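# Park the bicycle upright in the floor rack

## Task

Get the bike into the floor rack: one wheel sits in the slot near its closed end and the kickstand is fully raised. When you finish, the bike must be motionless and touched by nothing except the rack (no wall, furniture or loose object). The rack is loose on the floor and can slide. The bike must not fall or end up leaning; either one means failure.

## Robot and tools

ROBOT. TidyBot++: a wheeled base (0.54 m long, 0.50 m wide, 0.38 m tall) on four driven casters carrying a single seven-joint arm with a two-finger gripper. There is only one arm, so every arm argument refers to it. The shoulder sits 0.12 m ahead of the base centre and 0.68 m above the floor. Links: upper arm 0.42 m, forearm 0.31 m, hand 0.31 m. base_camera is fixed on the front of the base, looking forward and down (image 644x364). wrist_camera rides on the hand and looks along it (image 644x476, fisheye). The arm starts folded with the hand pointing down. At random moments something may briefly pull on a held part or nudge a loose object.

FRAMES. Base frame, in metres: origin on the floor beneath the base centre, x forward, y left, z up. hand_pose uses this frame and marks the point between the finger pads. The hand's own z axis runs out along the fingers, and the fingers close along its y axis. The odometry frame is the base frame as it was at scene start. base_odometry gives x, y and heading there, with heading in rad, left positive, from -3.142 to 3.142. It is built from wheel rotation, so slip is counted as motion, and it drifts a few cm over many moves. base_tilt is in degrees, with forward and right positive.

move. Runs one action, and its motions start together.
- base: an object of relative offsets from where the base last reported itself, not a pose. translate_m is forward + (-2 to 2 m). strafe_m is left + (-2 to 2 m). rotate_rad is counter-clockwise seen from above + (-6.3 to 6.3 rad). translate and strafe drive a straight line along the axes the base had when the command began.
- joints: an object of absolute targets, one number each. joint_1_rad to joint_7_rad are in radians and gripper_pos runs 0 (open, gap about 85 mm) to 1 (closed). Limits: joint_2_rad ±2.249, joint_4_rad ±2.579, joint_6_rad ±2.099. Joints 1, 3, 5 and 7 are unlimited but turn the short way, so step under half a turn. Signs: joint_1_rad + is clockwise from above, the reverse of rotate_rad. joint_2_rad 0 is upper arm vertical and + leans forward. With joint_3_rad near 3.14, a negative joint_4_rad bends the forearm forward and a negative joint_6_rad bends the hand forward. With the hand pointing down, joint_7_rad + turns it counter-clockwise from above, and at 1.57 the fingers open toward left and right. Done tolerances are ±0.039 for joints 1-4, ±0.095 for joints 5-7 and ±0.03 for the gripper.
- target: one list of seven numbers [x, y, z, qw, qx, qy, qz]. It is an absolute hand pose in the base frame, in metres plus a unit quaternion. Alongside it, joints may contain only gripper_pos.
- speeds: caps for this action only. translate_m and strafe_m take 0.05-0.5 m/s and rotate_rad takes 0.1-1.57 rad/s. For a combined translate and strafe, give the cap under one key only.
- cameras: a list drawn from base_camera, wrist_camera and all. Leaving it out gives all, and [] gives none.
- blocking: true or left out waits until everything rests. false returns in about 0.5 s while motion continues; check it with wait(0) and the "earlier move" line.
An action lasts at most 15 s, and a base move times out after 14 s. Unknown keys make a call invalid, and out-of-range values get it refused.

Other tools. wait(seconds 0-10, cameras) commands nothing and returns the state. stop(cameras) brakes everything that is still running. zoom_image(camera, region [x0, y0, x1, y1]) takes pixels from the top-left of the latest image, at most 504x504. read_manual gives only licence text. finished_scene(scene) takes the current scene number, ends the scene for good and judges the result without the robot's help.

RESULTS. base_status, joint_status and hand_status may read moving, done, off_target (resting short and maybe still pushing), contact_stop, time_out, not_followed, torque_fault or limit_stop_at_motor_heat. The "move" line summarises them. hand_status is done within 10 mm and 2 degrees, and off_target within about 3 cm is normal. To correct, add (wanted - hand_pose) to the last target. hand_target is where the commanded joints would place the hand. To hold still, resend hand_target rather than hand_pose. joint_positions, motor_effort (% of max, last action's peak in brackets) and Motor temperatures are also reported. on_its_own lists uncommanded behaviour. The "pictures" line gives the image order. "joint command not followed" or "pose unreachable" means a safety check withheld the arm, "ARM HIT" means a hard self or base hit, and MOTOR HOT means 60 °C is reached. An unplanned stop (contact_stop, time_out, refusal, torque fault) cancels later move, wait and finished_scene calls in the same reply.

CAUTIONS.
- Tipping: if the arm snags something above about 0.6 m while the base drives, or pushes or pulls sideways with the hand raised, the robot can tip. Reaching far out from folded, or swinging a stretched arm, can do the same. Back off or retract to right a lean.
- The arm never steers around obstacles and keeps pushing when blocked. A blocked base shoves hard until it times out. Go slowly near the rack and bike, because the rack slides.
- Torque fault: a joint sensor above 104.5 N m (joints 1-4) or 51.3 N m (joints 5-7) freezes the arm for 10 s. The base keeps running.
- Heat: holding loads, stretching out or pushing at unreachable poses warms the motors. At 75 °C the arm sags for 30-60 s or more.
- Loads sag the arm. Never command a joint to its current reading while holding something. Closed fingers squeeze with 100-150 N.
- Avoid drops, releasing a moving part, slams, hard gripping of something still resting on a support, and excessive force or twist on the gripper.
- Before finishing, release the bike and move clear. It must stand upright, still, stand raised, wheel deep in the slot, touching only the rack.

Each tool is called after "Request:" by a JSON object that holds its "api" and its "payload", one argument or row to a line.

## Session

Scene 1 done. On to scene 2.

Request:
{"api": "move", "payload": {

}}

Scene clock: 0.00 s.
Motor temperatures (°C): [38 36 34 38 37 50 44]
base_odometry: x=+0.000 y=+0.000 heading=+0.000
base_tilt: forward=+0.0 right=+0.6
base_status: not commanded
joint_positions: joint_1_rad=+0.028 joint_2_rad=-0.325 joint_3_rad=+3.186 joint_4_rad=-2.537 joint_5_rad=-0.002 joint_6_rad=-0.908 joint_7_rad=+1.578 gripper_pos=+0.000
joint_status: not commanded
motor_effort: joint_1_rad=+0 joint_2_rad=-1 joint_3_rad=+0 joint_4_rad=+13 joint_5_rad=-2 joint_6_rad=+0 joint_7_rad=+1
hand_pose: x=+0.2438 y=-0.0054 z=+0.5815 quat_wxyz=(-0.008, +0.999, -0.032, +0.011) (m; base frame)
hand_target: x=+0.2434 y=-0.0054 z=+0.5813 quat_wxyz=(-0.008, +0.999, -0.032, +0.011) (m; base frame)
hand_status: not commanded
pictures: base_camera, wrist_camera
camera_calibration:
wrist_camera: T_world_to_cam=[[-0.0495927, -0.998767, 0.00209508, -0.00102128], [-0.998576, 0.0496243, 0.0196023, 0.286925], [-0.0196821, -0.00111996, -0.999806, 0.727929], [0, 0, 0, 1]] pos_world=[0.300793, -0.0144432, 0.722166]

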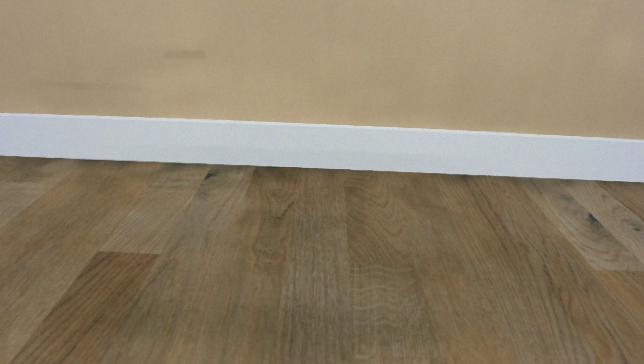

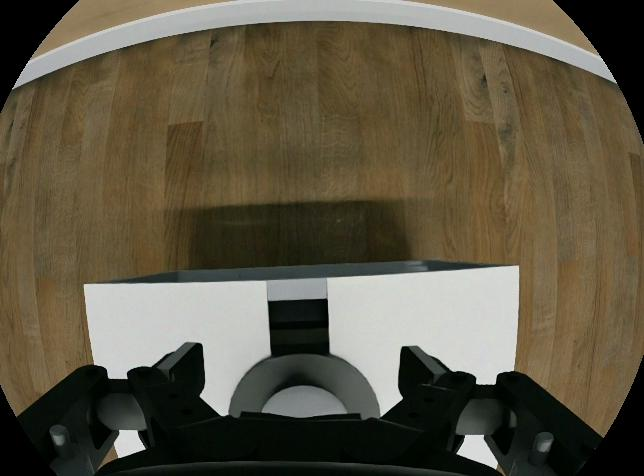

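Request:
{"api": "move", "payload": {
  "base": {"rotate_rad": 1.3},
  "cameras": ["base_camera"]
}}

Request:
{"api": "move", "payload": {
  "base": {"rotate_rad": 1.3},
  "cameras": ["base_camera"]
}}

Request:
{"api": "move", "payload": {
  "base": {"rotate_rad": 1.3},
  "cameras": ["base_camera"]
}}

Request:
{"api": "move", "payload": {
  "base": {"rotate_rad": 1.3},
  "cameras": ["base_camera"]
}}

Scene clock: 2.23 s.
Motor temperatures (°C): [38 36 34 38 37 50 44]
move: done
base_odometry: x=+0.000 y=+0.000 heading=+1.300
base_tilt: forward=+0.0 right=+0.6
base_status: done
joint_positions: joint_1_rad=+0.028 joint_2_rad=-0.325 joint_3_rad=+3.186 joint_4_rad=-2.537 joint_5_rad=-0.002 joint_6_rad=-0.908 joint_7_rad=+1.578 gripper_pos=+0.000
joint_status: not commanded
motor_effort: joint_1_rad=+0(1) joint_2_rad=+0(1) joint_3_rad=+0(1) joint_4_rad=+14(14) joint_5_rad=-2(3) joint_6_rad=+0(1) joint_7_rad=+1(1)
hand_pose: x=+0.2438 y=-0.0054 z=+0.5815 quat_wxyz=(-0.008, +0.999, -0.032, +0.011) (m; base frame)
hand_target: x=+0.2434 y=-0.0054 z=+0.5813 quat_wxyz=(-0.008, +0.999, -0.032, +0.011) (m; base frame)
hand_status: not commanded
pictures: base_camera

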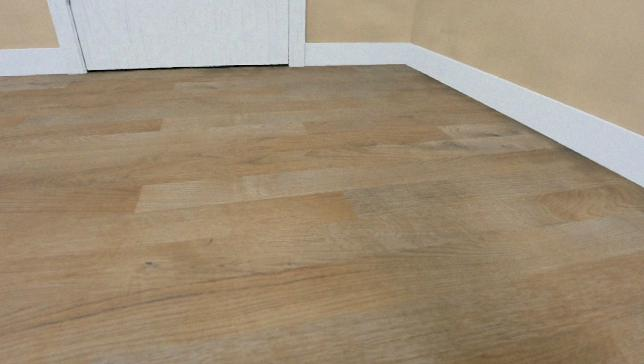

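Scene clock: 4.33 s.
Motor temperatures (°C): [38 36 34 38 37 50 44]
move: done
base_odometry: x=+0.000 y=+0.000 heading=+2.599
base_tilt: forward=+0.0 right=+0.6
base_status: done
joint_positions: joint_1_rad=+0.028 joint_2_rad=-0.325 joint_3_rad=+3.186 joint_4_rad=-2.537 joint_5_rad=-0.002 joint_6_rad=-0.908 joint_7_rad=+1.578 gripper_pos=+0.000
joint_status: not commanded
motor_effort: joint_1_rad=+0(1) joint_2_rad=-1(1) joint_3_rad=+0(1) joint_4_rad=+14(14) joint_5_rad=-1(2) joint_6_rad=+0(1) joint_7_rad=+1(1)
hand_pose: x=+0.2438 y=-0.0054 z=+0.5815 quat_wxyz=(-0.008, +0.999, -0.032, +0.011) (m; base frame)
hand_target: x=+0.2434 y=-0.0054 z=+0.5813 quat_wxyz=(-0.008, +0.999, -0.032, +0.011) (m; base frame)
hand_status: not commanded
pictures: base_camera

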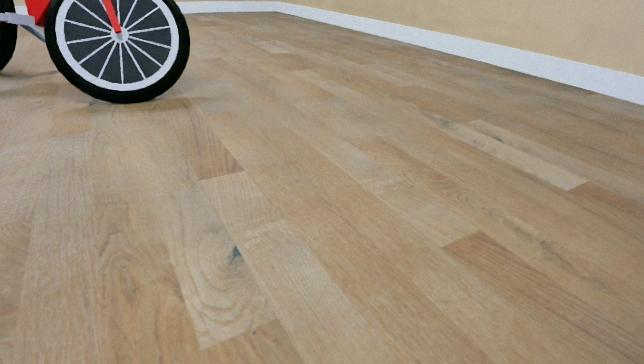

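Scene clock: 6.43 s.
Motor temperatures (°C): [38 36 34 38 37 50 44]
move: done
base_odometry: x=+0.000 y=+0.000 heading=-2.385
base_tilt: forward=+0.0 right=+0.6
base_status: done
joint_positions: joint_1_rad=+0.028 joint_2_rad=-0.325 joint_3_rad=+3.186 joint_4_rad=-2.537 joint_5_rad=-0.002 joint_6_rad=-0.908 joint_7_rad=+1.578 gripper_pos=+0.000
joint_status: not commanded
motor_effort: joint_1_rad=+0(1) joint_2_rad=+0(1) joint_3_rad=+0(1) joint_4_rad=+14(14) joint_5_rad=-2(3) joint_6_rad=+0(1) joint_7_rad=+1(1)
hand_pose: x=+0.2438 y=-0.0054 z=+0.5815 quat_wxyz=(-0.008, +0.999, -0.032, +0.011) (m; base frame)
hand_target: x=+0.2434 y=-0.0054 z=+0.5813 quat_wxyz=(-0.008, +0.999, -0.032, +0.011) (m; base frame)
hand_status: not commanded
pictures: base_camera

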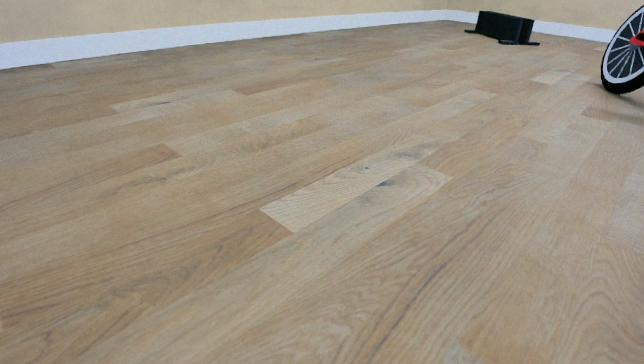

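Scene clock: 8.53 s.
Motor temperatures (°C): [38 36 34 38 37 50 44]
move: done
base_odometry: x=+0.000 y=+0.000 heading=-1.085
base_tilt: forward=+0.0 right=+0.6
base_status: done
joint_positions: joint_1_rad=+0.028 joint_2_rad=-0.325 joint_3_rad=+3.186 joint_4_rad=-2.537 joint_5_rad=-0.002 joint_6_rad=-0.908 joint_7_rad=+1.578 gripper_pos=+0.000
joint_status: not commanded
motor_effort: joint_1_rad=+0(1) joint_2_rad=+0(1) joint_3_rad=+0(1) joint_4_rad=+14(14) joint_5_rad=-1(3) joint_6_rad=+0(1) joint_7_rad=+1(1)
hand_pose: x=+0.2438 y=-0.0054 z=+0.5815 quat_wxyz=(-0.008, +0.999, -0.032, +0.011) (m; base frame)
hand_target: x=+0.2434 y=-0.0054 z=+0.5813 quat_wxyz=(-0.008, +0.999, -0.032, +0.011) (m; base frame)
hand_status: not commanded
pictures: base_camera

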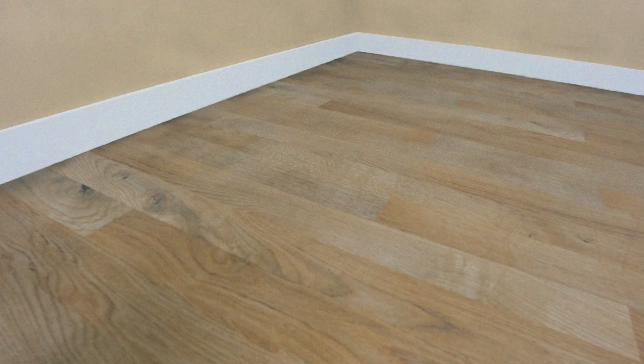

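Request:
{"api": "move", "payload": {
  "base": {"rotate_rad": -1.95},
  "cameras": ["base_camera"]
}}

Request:
{"api": "zoom_image", "payload": {
  "camera": "base_camera",
  "region": [0, 0, 644, 180]
}}

Scene clock: 11.33 s.
Motor temperatures (°C): [38 36 34 38 37 50 44]
move: done
base_odometry: x=+0.000 y=+0.000 heading=-3.034
base_tilt: forward=+0.0 right=+0.6
base_status: done
joint_positions: joint_1_rad=+0.028 joint_2_rad=-0.325 joint_3_rad=+3.186 joint_4_rad=-2.537 joint_5_rad=-0.002 joint_6_rad=-0.908 joint_7_rad=+1.578 gripper_pos=+0.000
joint_status: not commanded
motor_effort: joint_1_rad=+0(1) joint_2_rad=-1(1) joint_3_rad=+0(1) joint_4_rad=+14(14) joint_5_rad=-2(3) joint_6_rad=+0(1) joint_7_rad=+1(1)
hand_pose: x=+0.2438 y=-0.0054 z=+0.5815 quat_wxyz=(-0.008, +0.999, -0.032, +0.011) (m; base frame)
hand_target: x=+0.2434 y=-0.0054 z=+0.5813 quat_wxyz=(-0.008, +0.999, -0.032, +0.011) (m; base frame)
hand_status: not commanded
pictures: base_camera

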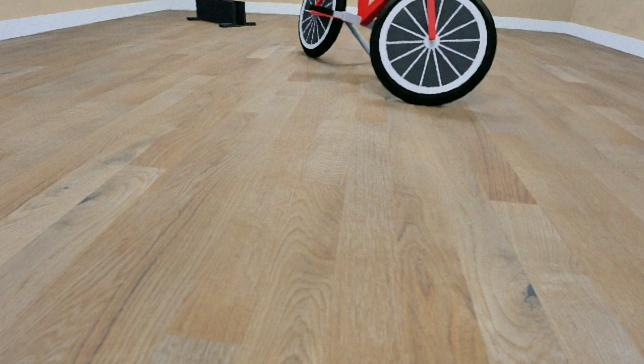

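Region (0, 0, 644, 180) is 644x180 pixels. A region can be at most 504 by 504 pixels.

Request:
{"api": "move", "payload": {
  "base": {"translate_m": 1.8, "strafe_m": 1.0, "rotate_rad": -0.3},
  "joints": {"gripper_pos": 0.0}
}}

Scene clock: 16.80 s.
Motor temperatures (°C): [38 36 34 38 37 50 44]
move: done
base_odometry: x=-1.683 y=-1.187 heading=+2.948
base_tilt: forward=+0.0 right=+0.6
base_status: done
joint_positions: joint_1_rad=+0.028 joint_2_rad=-0.325 joint_3_rad=+3.186 joint_4_rad=-2.537 joint_5_rad=-0.002 joint_6_rad=-0.908 joint_7_rad=+1.578 gripper_pos=+0.000
joint_status: all done
motor_effort: joint_1_rad=+0(1) joint_2_rad=-1(2) joint_3_rad=+0(1) joint_4_rad=+14(15) joint_5_rad=-1(2) joint_6_rad=+0(1) joint_7_rad=+0(1)
hand_pose: x=+0.2438 y=-0.0054 z=+0.5815 quat_wxyz=(-0.008, +0.999, -0.032, +0.011) (m; base frame)
hand_target: x=+0.2434 y=-0.0054 z=+0.5813 quat_wxyz=(-0.008, +0.999, -0.032, +0.011) (m; base frame)
hand_status: not commanded
pictures: base_camera, wrist_camera
camera_calibration:
wrist_camera: T_world_to_cam=[[-0.0495927, -0.998767, 0.00209508, -0.00102128], [-0.998576, 0.0496243, 0.0196023, 0.286925], [-0.0196821, -0.00111996, -0.999806, 0.727929], [0, 0, 0, 1]] pos_world=[0.300793, -0.0144432, 0.722166]

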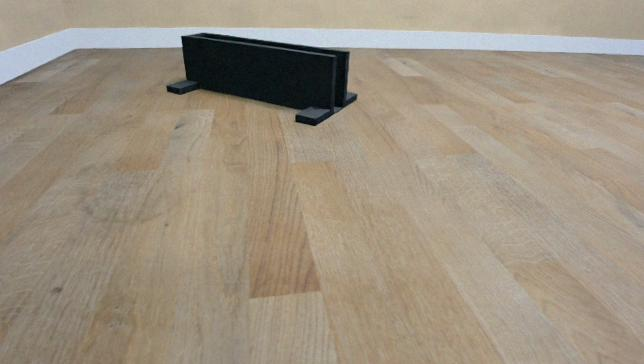

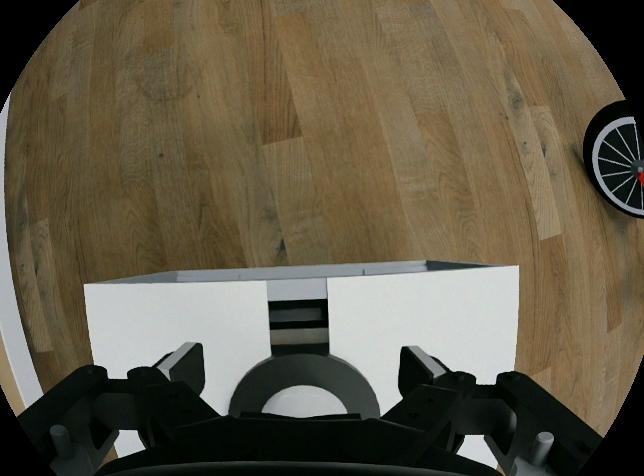

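Request:
{"api": "zoom_image", "payload": {
  "camera": "base_camera",
  "region": [150, 20, 380, 140]
}}

Scaled by 2.191.

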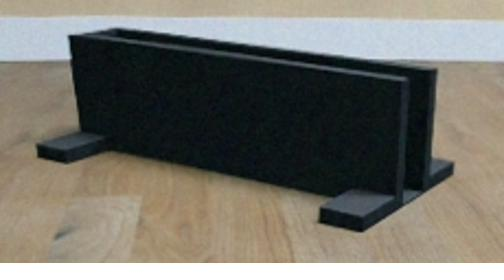

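Request:
{"api": "move", "payload": {
  "base": {"translate_m": 0.75, "strafe_m": 0.4, "rotate_rad": -0.48}
}}

Request:
{"api": "move", "payload": {
  "target": [0.5, 0.0, 0.5, 0, 1, 0, 0]
}}

Scene clock: 21.50 s.
Motor temperatures (°C): [38 36 34 38 37 50 44]
move: done
base_odometry: x=-2.496 y=-1.435 heading=+2.468
base_tilt: forward=+0.0 right=+0.6
base_status: done
joint_positions: joint_1_rad=+0.028 joint_2_rad=-0.325 joint_3_rad=+3.186 joint_4_rad=-2.537 joint_5_rad=-0.002 joint_6_rad=-0.908 joint_7_rad=+1.578 gripper_pos=+0.000
joint_status: not commanded
motor_effort: joint_1_rad=+0(1) joint_2_rad=+0(1) joint_3_rad=+1(1) joint_4_rad=+14(15) joint_5_rad=-2(3) joint_6_rad=+0(1) joint_7_rad=+1(1)
hand_pose: x=+0.2438 y=-0.0054 z=+0.5815 quat_wxyz=(-0.008, +0.999, -0.032, +0.011) (m; base frame)
hand_target: x=+0.2434 y=-0.0054 z=+0.5813 quat_wxyz=(-0.008, +0.999, -0.032, +0.011) (m; base frame)
hand_status: not commanded
pictures: base_camera, wrist_camera
camera_calibration:
wrist_camera: T_world_to_cam=[[-0.0495927, -0.998767, 0.00209508, -0.00102128], [-0.998576, 0.0496243, 0.0196023, 0.286925], [-0.0196821, -0.00111996, -0.999806, 0.727929], [0, 0, 0, 1]] pos_world=[0.300793, -0.0144432, 0.722166]

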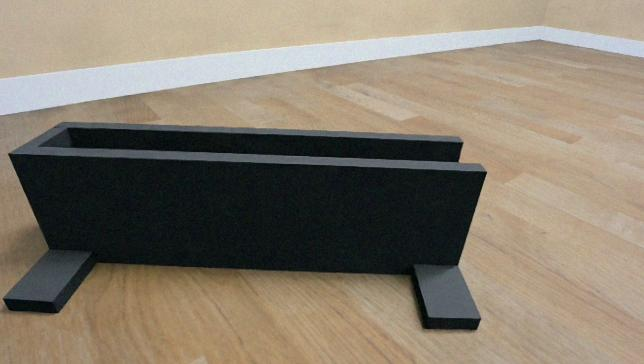

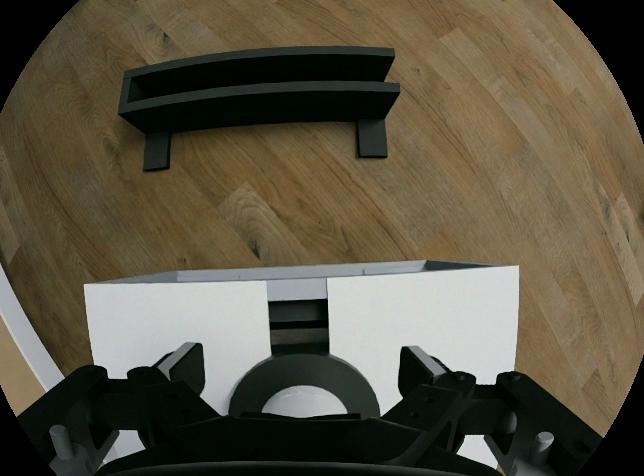

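Scene clock: 23.57 s.
Motor temperatures (°C): [38 36 34 38 37 50 44]
move: off_target
base_odometry: x=-2.496 y=-1.435 heading=+2.468
base_tilt: forward=+0.0 right=+0.6
base_status: not commanded
joint_positions: joint_1_rad=+0.010 joint_2_rad=+0.443 joint_3_rad=+3.175 joint_4_rad=-2.026 joint_5_rad=-0.002 joint_6_rad=-0.716 joint_7_rad=+1.578 gripper_pos=+0.000
joint_status: not commanded
motor_effort: joint_1_rad=+0(1) joint_2_rad=-26(27) joint_3_rad=+0(1) joint_4_rad=+10(15) joint_5_rad=-2(2) joint_6_rad=+0(1) joint_7_rad=+1(1)
hand_pose: x=+0.4817 y=-0.0151 z=+0.5051 quat_wxyz=(+0.006, +1.000, -0.017, -0.022) (m; base frame)
hand_target: x=+0.5000 y=+0.0000 z=+0.5000 quat_wxyz=(+0.000, +1.000, +0.000, +0.000) (m; base frame)
hand_status: off_target (0.024 m and 3.2 deg from the pose sent, 0.269 m and 4.0 deg at the start)
pictures: base_camera, wrist_camera
camera_calibration:
wrist_camera: T_world_to_cam=[[-0.0184519, -0.999397, 0.0294022, -0.0275517], [-0.996205, 0.0208788, 0.0844974, 0.492132], [-0.0850604, -0.0277314, -0.99599, 0.685377], [0, 0, 0, 1]] pos_world=[0.548054, -0.0188038, 0.641854]

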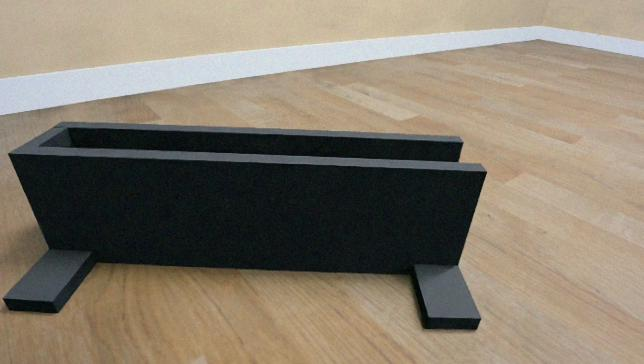

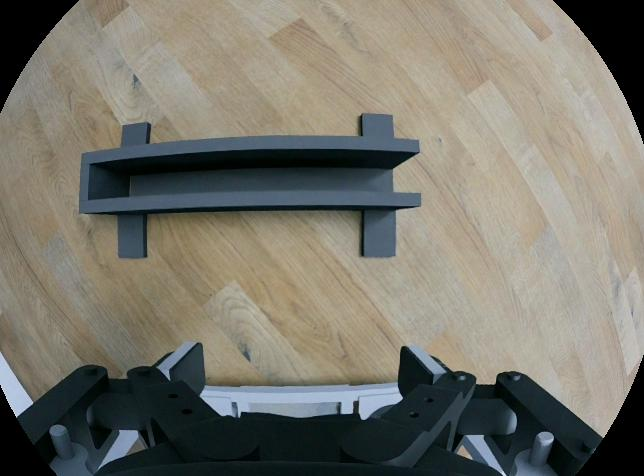

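Request:
{"api": "move", "payload": {
  "target": [0.585, 0.10, 0.24, 0, 0.7071, 0.7071, 0]
}}

Scene clock: 26.47 s.
Motor temperatures (°C): [38 36 34 38 37 50 44]
move: off_target
base_odometry: x=-2.496 y=-1.435 heading=+2.468
base_tilt: forward=+0.0 right=+0.6
base_status: not commanded
joint_positions: joint_1_rad=-0.054 joint_2_rad=+1.159 joint_3_rad=+2.944 joint_4_rad=-1.696 joint_5_rad=+0.545 joint_6_rad=-0.402 joint_7_rad=+2.358 gripper_pos=+0.000
joint_status: not commanded
motor_effort: joint_1_rad=+0(1) joint_2_rad=-39(41) joint_3_rad=-4(4) joint_4_rad=+4(11) joint_5_rad=-1(2) joint_6_rad=-1(1) joint_7_rad=+1(1)
hand_pose: x=+0.5701 y=+0.0783 z=+0.2457 quat_wxyz=(-0.005, +0.751, +0.659, -0.029) (m; base frame)
hand_target: x=+0.5850 y=+0.1000 z=+0.2400 quat_wxyz=(+0.000, +0.707, +0.707, +0.000) (m; base frame)
hand_status: off_target (0.027 m and 8.2 deg from the pose sent, 0.307 m and 92.0 deg at the start)
pictures: base_camera, wrist_camera
camera_calibration:
wrist_camera: T_world_to_cam=[[0.99296, -0.114872, -0.0289088, -0.556436], [-0.112366, -0.990679, 0.0769993, 0.17732], [-0.0374844, -0.0732088, -0.996612, 0.413752], [0, 0, 0, 1]] pos_world=[0.587953, 0.142039, 0.382611]

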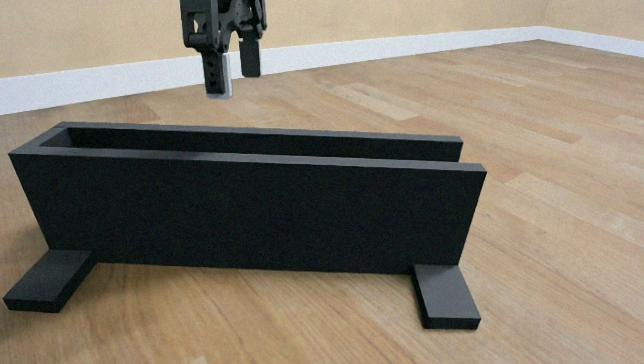

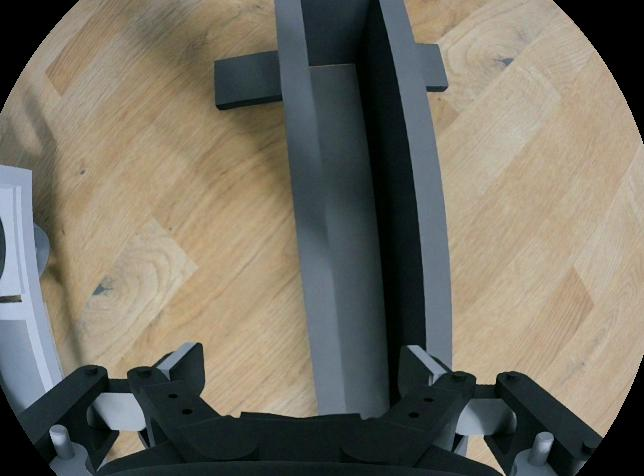

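Request:
{"api": "move", "payload": {
  "target": [0.588, 0.115, 0.18, 0, 0.665, 0.747, 0]
}}

Request:
{"api": "move", "payload": {
  "target": [0.588, 0.115, 0.125, 0, 0.665, 0.747, 0]
}}

Scene clock: 27.93 s.
Motor temperatures (°C): [38 36 34 38 37 50 44]
move: off_target
base_odometry: x=-2.496 y=-1.435 heading=+2.468
base_tilt: forward=+0.0 right=+0.6
base_status: not commanded
joint_positions: joint_1_rad=-0.100 joint_2_rad=+1.306 joint_3_rad=+2.944 joint_4_rad=-1.598 joint_5_rad=+0.604 joint_6_rad=-0.356 joint_7_rad=+2.402 gripper_pos=+0.000
joint_status: not commanded
motor_effort: joint_1_rad=+0(1) joint_2_rad=-40(43) joint_3_rad=-4(5) joint_4_rad=+4(5) joint_5_rad=-1(2) joint_6_rad=+0(1) joint_7_rad=+1(1)
hand_pose: x=+0.5721 y=+0.1052 z=+0.1838 quat_wxyz=(-0.012, +0.708, +0.706, -0.024) (m; base frame)
hand_target: x=+0.5880 y=+0.1150 z=+0.1800 quat_wxyz=(+0.000, +0.665, +0.747, +0.000) (m; base frame)
hand_status: off_target (0.019 m and 7.4 deg from the pose sent, 0.077 m and 14.5 deg at the start)
pictures: base_camera, wrist_camera
camera_calibration:
wrist_camera: T_world_to_cam=[[0.999347, 0.0127283, -0.0338069, -0.573306], [0.0146455, -0.998262, 0.0570804, 0.140774], [-0.0330216, -0.0575383, -0.997797, 0.350111], [0, 0, 0, 1]] pos_world=[0.582431, 0.167971, 0.321923]

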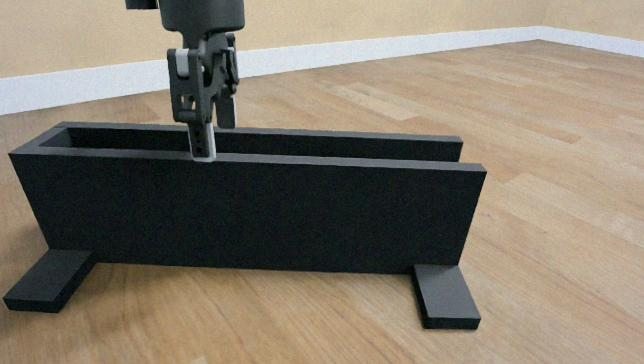

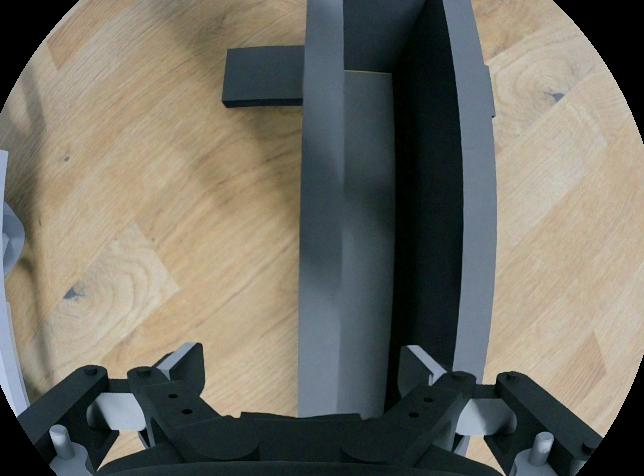

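Scene clock: 29.20 s.
Motor temperatures (°C): [38 36 34 38 37 50 44]
move: off_target
base_odometry: x=-2.496 y=-1.435 heading=+2.468
base_tilt: forward=+0.0 right=+0.6
base_status: not commanded
joint_positions: joint_1_rad=-0.113 joint_2_rad=+1.430 joint_3_rad=+2.955 joint_4_rad=-1.506 joint_5_rad=+0.621 joint_6_rad=-0.314 joint_7_rad=+2.402 gripper_pos=+0.000
joint_status: not commanded
motor_effort: joint_1_rad=+0(1) joint_2_rad=-41(44) joint_3_rad=-4(5) joint_4_rad=+3(5) joint_5_rad=-1(2) joint_6_rad=+0(1) joint_7_rad=+1(1)
hand_pose: x=+0.5734 y=+0.1122 z=+0.1301 quat_wxyz=(-0.016, +0.704, +0.709, -0.018) (m; base frame)
hand_target: x=+0.5880 y=+0.1150 z=+0.1250 quat_wxyz=(+0.000, +0.665, +0.747, +0.000) (m; base frame)
hand_status: off_target (0.016 m and 6.9 deg from the pose sent, 0.062 m and 7.4 deg at the start)
pictures: base_camera, wrist_camera
camera_calibration:
wrist_camera: T_world_to_cam=[[0.999261, 0.021903, -0.0315907, -0.577761], [0.0232523, -0.998805, 0.0429956, 0.147769], [-0.0306112, -0.0436984, -0.998576, 0.294128], [0, 0, 0, 1]] pos_world=[0.582902, 0.1731, 0.269104]

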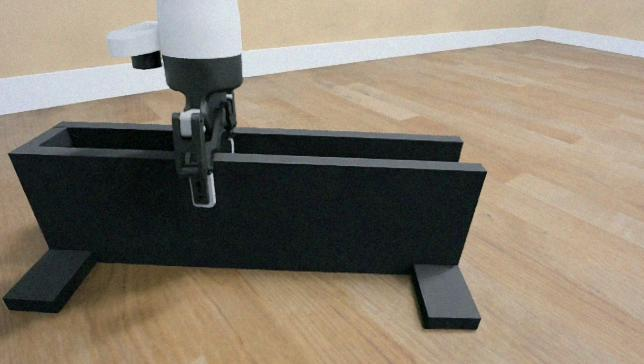

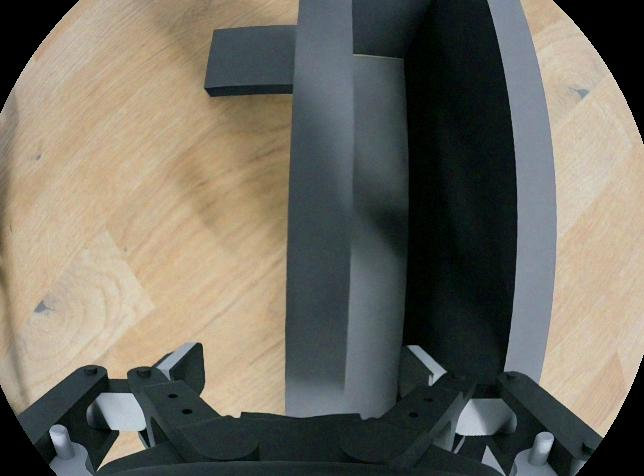

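Request:
{"api": "move", "payload": {
  "target": [0.593, 0.112, 0.12, 0, 0.665, 0.747, 0],
  "joints": {"gripper_pos": 0.95}
}}

Request:
{"api": "move", "payload": {
  "target": [0.593, 0.112, 0.20, 0, 0.665, 0.747, 0]
}}

Scene clock: 30.40 s.
Motor temperatures (°C): [38 36 34 38 37 50 44]
move: off_target
base_odometry: x=-2.496 y=-1.435 heading=+2.468
base_tilt: forward=+0.0 right=+0.6
base_status: not commanded
joint_positions: joint_1_rad=-0.114 joint_2_rad=+1.436 joint_3_rad=+2.955 joint_4_rad=-1.488 joint_5_rad=+0.621 joint_6_rad=-0.313 joint_7_rad=+2.415 gripper_pos=+0.801
joint_status: gripper_pos off_target (ended at +0.801, target +0.950)
motor_effort: joint_1_rad=+0(2) joint_2_rad=-38(42) joint_3_rad=-3(5) joint_4_rad=+6(9) joint_5_rad=+1(2) joint_6_rad=+0(4) joint_7_rad=+2(2)
hand_pose: x=+0.5812 y=+0.1135 z=+0.1281 quat_wxyz=(-0.013, +0.701, +0.713, -0.013) (m; base frame)
hand_target: x=+0.5930 y=+0.1120 z=+0.1200 quat_wxyz=(+0.000, +0.665, +0.747, +0.000) (m; base frame)
hand_status: off_target (0.014 m and 6.1 deg from the pose sent, 0.022 m and 6.9 deg at the start)
pictures: base_camera, wrist_camera
camera_calibration:
wrist_camera: T_world_to_cam=[[0.999309, 0.0317387, -0.0193612, -0.588411], [0.0325047, -0.998646, 0.0406249, 0.143821], [-0.0180456, -0.0412262, -0.998987, 0.284883], [0, 0, 0, 1]] pos_world=[0.58847, 0.174046, 0.267359]

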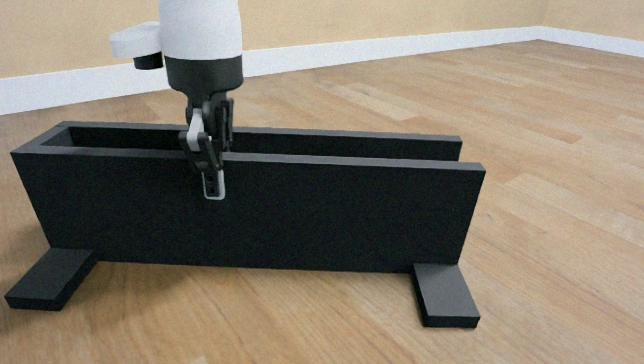

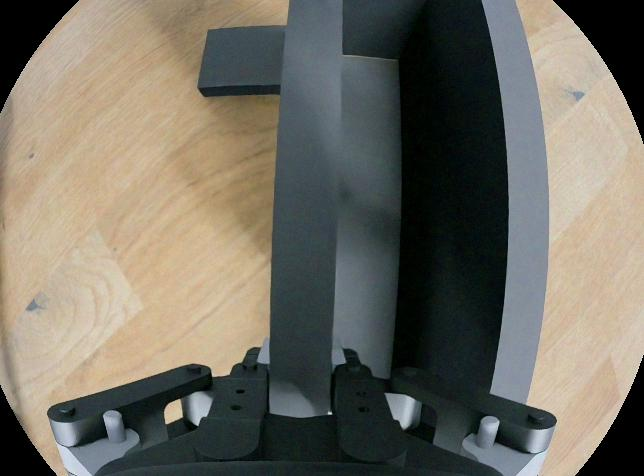

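Scene clock: 31.87 s.
Motor temperatures (°C): [38 36 34 38 37 50 44]
move: off_target
base_odometry: x=-2.496 y=-1.435 heading=+2.468
base_tilt: forward=+0.0 right=+0.6
base_status: not commanded
joint_positions: joint_1_rad=-0.108 joint_2_rad=+1.357 joint_3_rad=+2.948 joint_4_rad=-1.607 joint_5_rad=+0.621 joint_6_rad=-0.322 joint_7_rad=+2.433 gripper_pos=+0.801
joint_status: not commanded
motor_effort: joint_1_rad=+0(2) joint_2_rad=-50(51) joint_3_rad=-5(6) joint_4_rad=+4(6) joint_5_rad=-1(2) joint_6_rad=+0(3) joint_7_rad=+1(2)
hand_pose: x=+0.5492 y=+0.1087 z=+0.1596 quat_wxyz=(-0.026, +0.687, +0.725, -0.031) (m; base frame)
hand_target: x=+0.5930 y=+0.1120 z=+0.2000 quat_wxyz=(+0.000, +0.665, +0.747, +0.000) (m; base frame)
hand_status: off_target (0.060 m and 5.9 deg from the pose sent, 0.073 m and 6.1 deg at the start)
pictures: base_camera, wrist_camera
camera_calibration:
wrist_camera: T_world_to_cam=[[0.995612, 0.0680782, -0.0642053, -0.550366], [0.071015, -0.996477, 0.0446235, 0.116803], [-0.0609412, -0.0489872, -0.996939, 0.339637], [0, 0, 0, 1]] pos_world=[0.560354, 0.170498, 0.298049]

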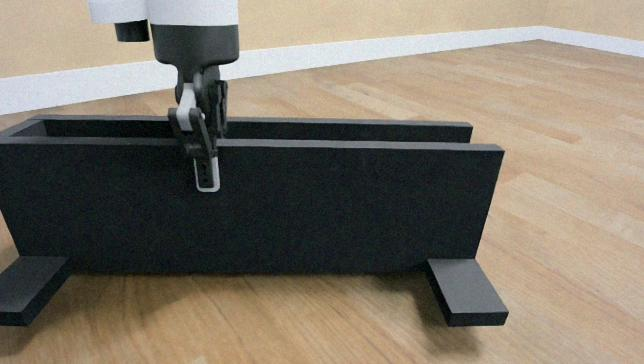

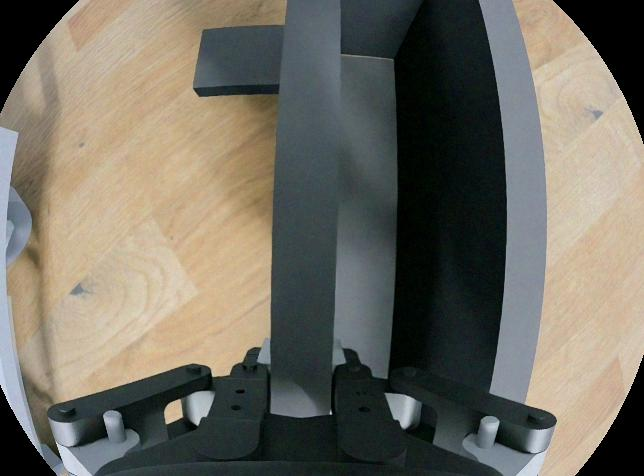

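Request:
{"api": "move", "payload": {
  "base": {"rotate_rad": -2.1},
  "speeds": {"rotate_rad": 0.6},
  "cameras": ["base_camera"]
}}

Request:
{"api": "move", "payload": {
  "joints": {"joint_7_rad": 1.4}
}}

Scene clock: 36.73 s.
Motor temperatures (°C): [38 37 34 38 37 50 44]
move: done
base_odometry: x=-2.496 y=-1.435 heading=+0.368
base_tilt: forward=+0.0 right=+0.6
base_status: done
joint_positions: joint_1_rad=-0.090 joint_2_rad=+1.356 joint_3_rad=+2.938 joint_4_rad=-1.607 joint_5_rad=+0.621 joint_6_rad=-0.322 joint_7_rad=+2.434 gripper_pos=+0.801
joint_status: not commanded
motor_effort: joint_1_rad=+0(6) joint_2_rad=-50(51) joint_3_rad=-6(11) joint_4_rad=+4(5) joint_5_rad=-2(3) joint_6_rad=+0(2) joint_7_rad=+1(1)
hand_pose: x=+0.5509 y=+0.1066 z=+0.1607 quat_wxyz=(-0.030, +0.693, +0.720, -0.028) (m; base frame)
hand_target: x=+0.5930 y=+0.1120 z=+0.2000 quat_wxyz=(+0.000, +0.665, +0.747, +0.000) (m; base frame)
hand_status: not commanded
pictures: base_camera

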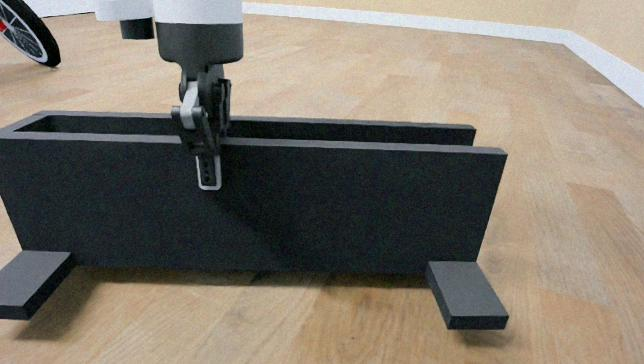

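Scene clock: 38.47 s.
Motor temperatures (°C): [38 37 34 38 37 50 44]
move: done
base_odometry: x=-2.496 y=-1.435 heading=+0.368
base_tilt: forward=+0.0 right=+0.6
base_status: not commanded
joint_positions: joint_1_rad=-0.090 joint_2_rad=+1.356 joint_3_rad=+2.938 joint_4_rad=-1.607 joint_5_rad=+0.621 joint_6_rad=-0.322 joint_7_rad=+1.445 gripper_pos=+0.801
joint_status: all done
motor_effort: joint_1_rad=+0(1) joint_2_rad=-50(50) joint_3_rad=-5(6) joint_4_rad=+4(4) joint_5_rad=-1(3) joint_6_rad=-1(2) joint_7_rad=+1(2)
hand_pose: x=+0.5510 y=+0.1066 z=+0.1608 quat_wxyz=(-0.013, +0.951, +0.305, -0.038) (m; base frame)
hand_target: x=+0.5930 y=+0.1120 z=+0.2000 quat_wxyz=(+0.000, +0.954, +0.300, +0.000) (m; base frame)
hand_status: not commanded
pictures: base_camera, wrist_camera
camera_calibration:
wrist_camera: T_world_to_cam=[[0.592878, -0.804643, -0.0323412, -0.242109], [-0.798562, -0.59263, 0.105301, 0.540872], [-0.103896, -0.0366043, -0.993914, 0.362706], [0, 0, 0, 1]] pos_world=[0.613145, 0.139002, 0.295714]

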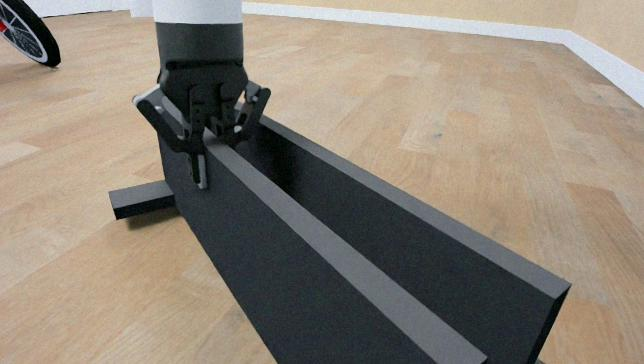

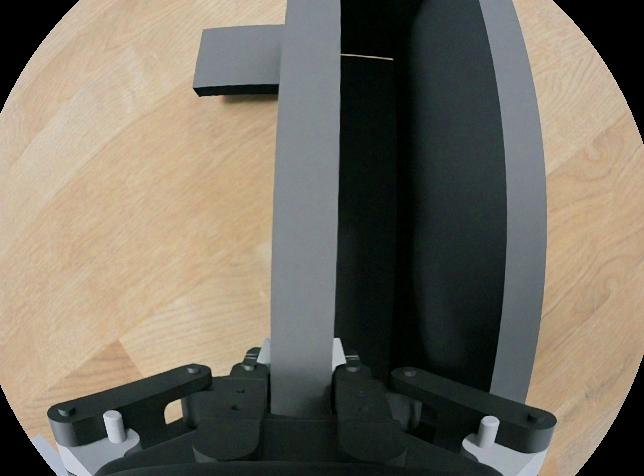

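Request:
{"api": "move", "payload": {
  "base": {"translate_m": 1.95, "strafe_m": 0.0},
  "joints": {"joint_7_rad": 2.402},
  "speeds": {"translate_m": 0.4},
  "cameras": ["base_camera"]
}}

Scene clock: 44.97 s.
Motor temperatures (°C): [38 38 34 38 37 50 44]
move: done
base_odometry: x=-0.676 y=-0.734 heading=+0.367
base_tilt: forward=+0.0 right=+0.6
base_status: done
joint_positions: joint_1_rad=-0.090 joint_2_rad=+1.351 joint_3_rad=+2.938 joint_4_rad=-1.606 joint_5_rad=+0.621 joint_6_rad=-0.322 joint_7_rad=+2.358 gripper_pos=+0.801
joint_status: all done
motor_effort: joint_1_rad=+0(1) joint_2_rad=-50(53) joint_3_rad=-5(7) joint_4_rad=+4(7) joint_5_rad=-1(3) joint_6_rad=+0(2) joint_7_rad=+1(2)
hand_pose: x=+0.5541 y=+0.1071 z=+0.1632 quat_wxyz=(-0.027, +0.720, +0.693, -0.026) (m; base frame)
hand_target: x=+0.5930 y=+0.1120 z=+0.2000 quat_wxyz=(+0.000, +0.692, +0.722, +0.000) (m; base frame)
hand_status: not commanded
pictures: base_camera

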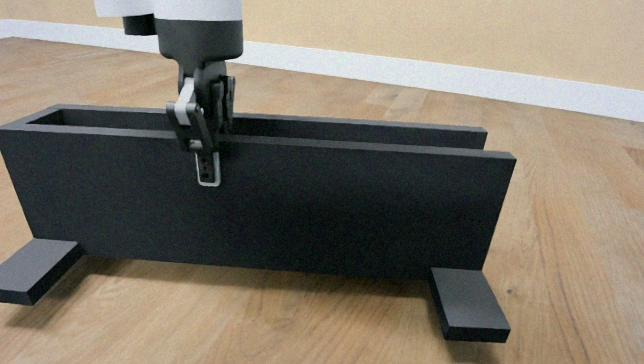

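Request:
{"api": "move", "payload": {
  "base": {"translate_m": 0.89, "strafe_m": 1.41, "rotate_rad": -1.293},
  "speeds": {"translate_m": 0.35, "rotate_rad": 0.5},
  "cameras": ["base_camera"]
}}

Request:
{"api": "move", "payload": {
  "base": {"translate_m": -0.40, "strafe_m": -0.53},
  "speeds": {"translate_m": 0.3}
}}

Scene clock: 50.97 s.
Motor temperatures (°C): [38 39 34 38 37 50 44]
move: done
base_odometry: x=-0.351 y=+0.902 heading=-0.926
base_tilt: forward=+0.0 right=+0.6
base_status: done
joint_positions: joint_1_rad=-0.095 joint_2_rad=+1.351 joint_3_rad=+2.938 joint_4_rad=-1.608 joint_5_rad=+0.621 joint_6_rad=-0.322 joint_7_rad=+2.359 gripper_pos=+0.801
joint_status: not commanded
motor_effort: joint_1_rad=+0(6) joint_2_rad=-50(52) joint_3_rad=-6(10) joint_4_rad=+4(6) joint_5_rad=-2(2) joint_6_rad=-1(2) joint_7_rad=+0(1)
hand_pose: x=+0.5520 y=+0.1090 z=+0.1631 quat_wxyz=(-0.028, +0.718, +0.695, -0.027) (m; base frame)
hand_target: x=+0.5930 y=+0.1120 z=+0.2000 quat_wxyz=(+0.000, +0.692, +0.722, +0.000) (m; base frame)
hand_status: not commanded
pictures: base_camera

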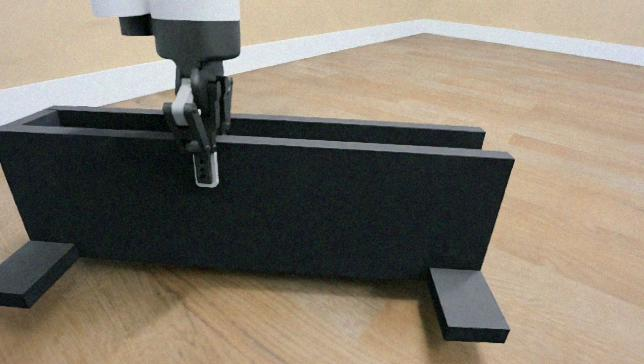

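Scene clock: 54.13 s.
Motor temperatures (°C): [38 39 34 38 37 50 44]
move: done
base_odometry: x=-1.015 y=+0.903 heading=-0.926
base_tilt: forward=+0.0 right=+0.6
base_status: done
joint_positions: joint_1_rad=-0.093 joint_2_rad=+1.350 joint_3_rad=+2.937 joint_4_rad=-1.609 joint_5_rad=+0.621 joint_6_rad=-0.322 joint_7_rad=+2.359 gripper_pos=+0.801
joint_status: not commanded
motor_effort: joint_1_rad=+0(3) joint_2_rad=-50(51) joint_3_rad=-5(7) joint_4_rad=+4(6) joint_5_rad=-1(2) joint_6_rad=-1(2) joint_7_rad=+1(1)
hand_pose: x=+0.5520 y=+0.1085 z=+0.1633 quat_wxyz=(-0.028, +0.718, +0.695, -0.027) (m; base frame)
hand_target: x=+0.5930 y=+0.1120 z=+0.2000 quat_wxyz=(+0.000, +0.692, +0.722, +0.000) (m; base frame)
hand_status: not commanded
pictures: base_camera, wrist_camera
camera_calibration:
wrist_camera: T_world_to_cam=[[0.997998, -0.0179897, -0.0606252, -0.545509], [-0.0155934, -0.999087, 0.0397706, 0.165183], [-0.0612854, -0.0387456, -0.997368, 0.34267], [0, 0, 0, 1]] pos_world=[0.567993, 0.168495, 0.302127]

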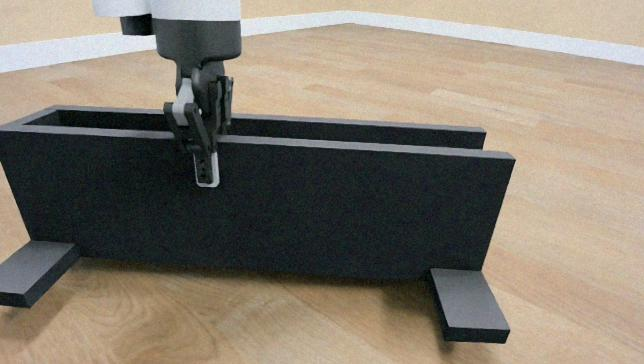

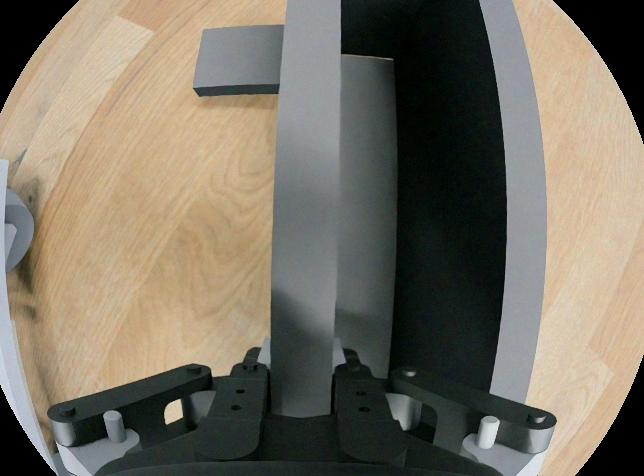

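Request:
{"api": "move", "payload": {
  "base": {"translate_m": -0.155, "strafe_m": -0.205},
  "speeds": {"translate_m": 0.2}
}}

Scene clock: 56.27 s.
Motor temperatures (°C): [38 39 34 38 37 50 44]
move: done
base_odometry: x=-1.272 y=+0.904 heading=-0.926
base_tilt: forward=+0.0 right=+0.6
base_status: done
joint_positions: joint_1_rad=-0.093 joint_2_rad=+1.350 joint_3_rad=+2.937 joint_4_rad=-1.609 joint_5_rad=+0.621 joint_6_rad=-0.322 joint_7_rad=+2.359 gripper_pos=+0.801
joint_status: not commanded
motor_effort: joint_1_rad=+0(3) joint_2_rad=-50(51) joint_3_rad=-6(8) joint_4_rad=+4(6) joint_5_rad=-2(2) joint_6_rad=-1(2) joint_7_rad=+1(1)
hand_pose: x=+0.5522 y=+0.1088 z=+0.1635 quat_wxyz=(-0.028, +0.718, +0.695, -0.027) (m; base frame)
hand_target: x=+0.5930 y=+0.1120 z=+0.2000 quat_wxyz=(+0.000, +0.692, +0.722, +0.000) (m; base frame)
hand_status: not commanded
pictures: base_camera, wrist_camera
camera_calibration:
wrist_camera: T_world_to_cam=[[0.998019, -0.0180324, -0.0602714, -0.545766], [-0.0156808, -0.999106, 0.0392642, 0.165554], [-0.0609256, -0.0382413, -0.997409, 0.342603], [0, 0, 0, 1]] pos_world=[0.568155, 0.168666, 0.302321]

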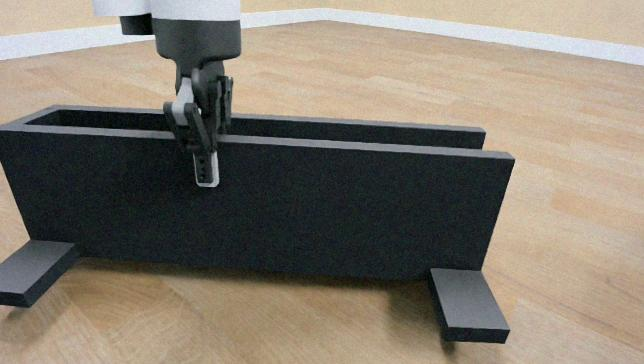

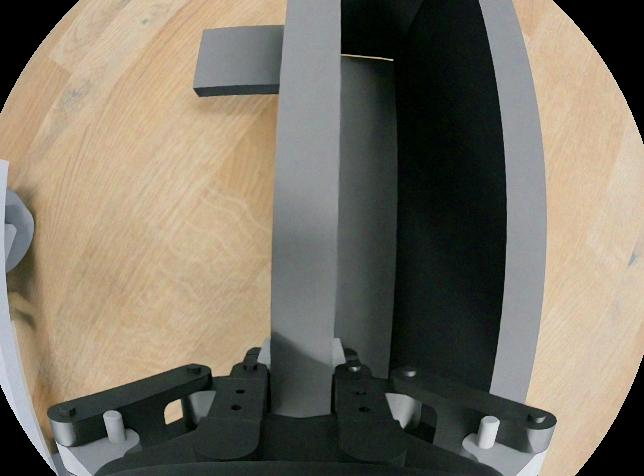

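Request:
{"api": "move", "payload": {
  "target": [0.593, 0.112, 0.172, 0, 0.692, 0.722, 0]
}}

Request:
{"api": "move", "payload": {
  "target": [0.593, 0.112, 0.150, 0, 0.692, 0.722, 0]
}}

Scene clock: 57.17 s.
Motor temperatures (°C): [38 39 34 38 37 50 44]
move: off_target
base_odometry: x=-1.272 y=+0.904 heading=-0.926
base_tilt: forward=+0.0 right=+0.6
base_status: not commanded
joint_positions: joint_1_rad=-0.097 joint_2_rad=+1.377 joint_3_rad=+2.946 joint_4_rad=-1.576 joint_5_rad=+0.621 joint_6_rad=-0.322 joint_7_rad=+2.368 gripper_pos=+0.801
joint_status: not commanded
motor_effort: joint_1_rad=+0(1) joint_2_rad=-51(52) joint_3_rad=-5(6) joint_4_rad=+5(5) joint_5_rad=-1(2) joint_6_rad=+0(1) joint_7_rad=+0(1)
hand_pose: x=+0.5586 y=+0.1064 z=+0.1520 quat_wxyz=(-0.024, +0.717, +0.697, -0.027) (m; base frame)
hand_target: x=+0.5930 y=+0.1120 z=+0.1720 quat_wxyz=(+0.000, +0.692, +0.722, +0.000) (m; base frame)
hand_status: off_target (0.040 m and 5.8 deg from the pose sent, 0.042 m and 6.2 deg at the start)
pictures: base_camera, wrist_camera
camera_calibration:
wrist_camera: T_world_to_cam=[[0.998464, -0.0134091, -0.053766, -0.554605], [-0.0109442, -0.998887, 0.0458789, 0.160009], [-0.0543214, -0.0452199, -0.997499, 0.328559], [0, 0, 0, 1]] pos_world=[0.573352, 0.167252, 0.290577]

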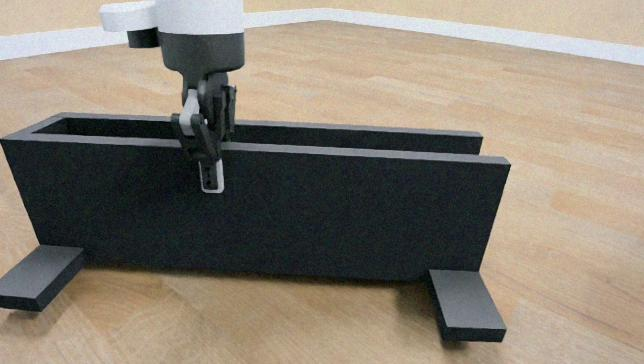

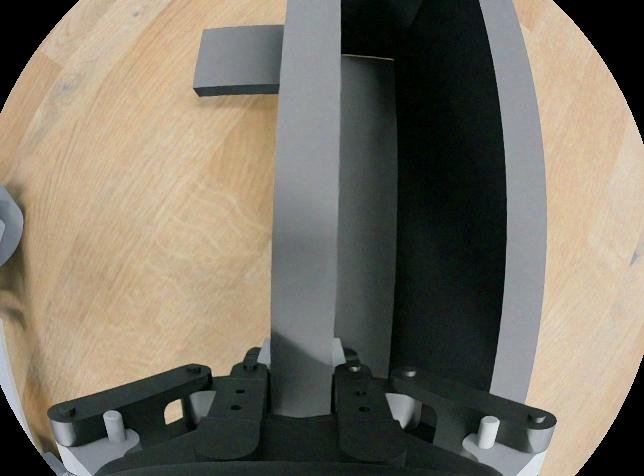

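Scene clock: 58.17 s.
Motor temperatures (°C): [38 39 34 38 37 50 44]
move: off_target
base_odometry: x=-1.272 y=+0.904 heading=-0.926
base_tilt: forward=+0.0 right=+0.6
base_status: not commanded
joint_positions: joint_1_rad=-0.101 joint_2_rad=+1.413 joint_3_rad=+2.952 joint_4_rad=-1.541 joint_5_rad=+0.621 joint_6_rad=-0.321 joint_7_rad=+2.368 gripper_pos=+0.801
joint_status: not commanded
motor_effort: joint_1_rad=+0(1) joint_2_rad=-46(51) joint_3_rad=-4(6) joint_4_rad=+4(6) joint_5_rad=-2(3) joint_6_rad=-1(2) joint_7_rad=+0(1)
hand_pose: x=+0.5607 y=+0.1057 z=+0.1365 quat_wxyz=(-0.023, +0.718, +0.695, -0.028) (m; base frame)
hand_target: x=+0.5930 y=+0.1120 z=+0.1500 quat_wxyz=(+0.000, +0.692, +0.722, +0.000) (m; base frame)
hand_status: off_target (0.036 m and 6.0 deg from the pose sent, 0.035 m and 5.8 deg at the start)
pictures: base_camera, wrist_camera
camera_calibration:
wrist_camera: T_world_to_cam=[[0.998374, -0.0171865, -0.0543515, -0.557004], [-0.0144977, -0.99867, 0.0494847, 0.16152], [-0.0551296, -0.0486163, -0.997295, 0.31392], [0, 0, 0, 1]] pos_world=[0.575746, 0.166994, 0.274804]

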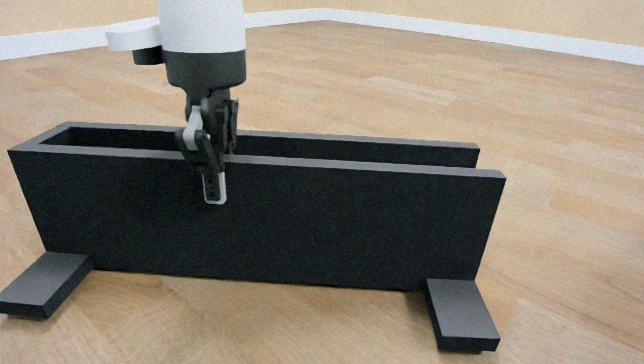

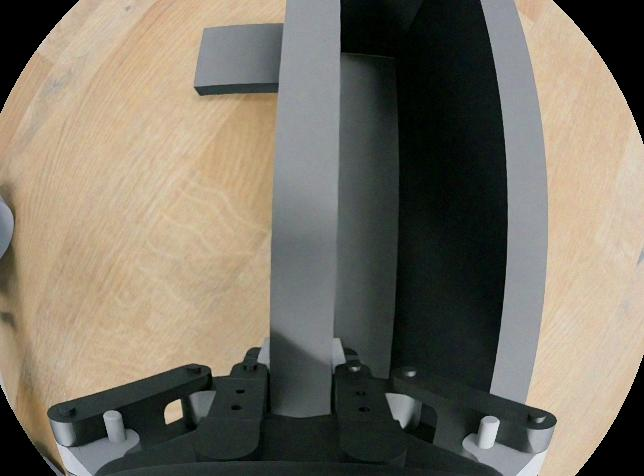

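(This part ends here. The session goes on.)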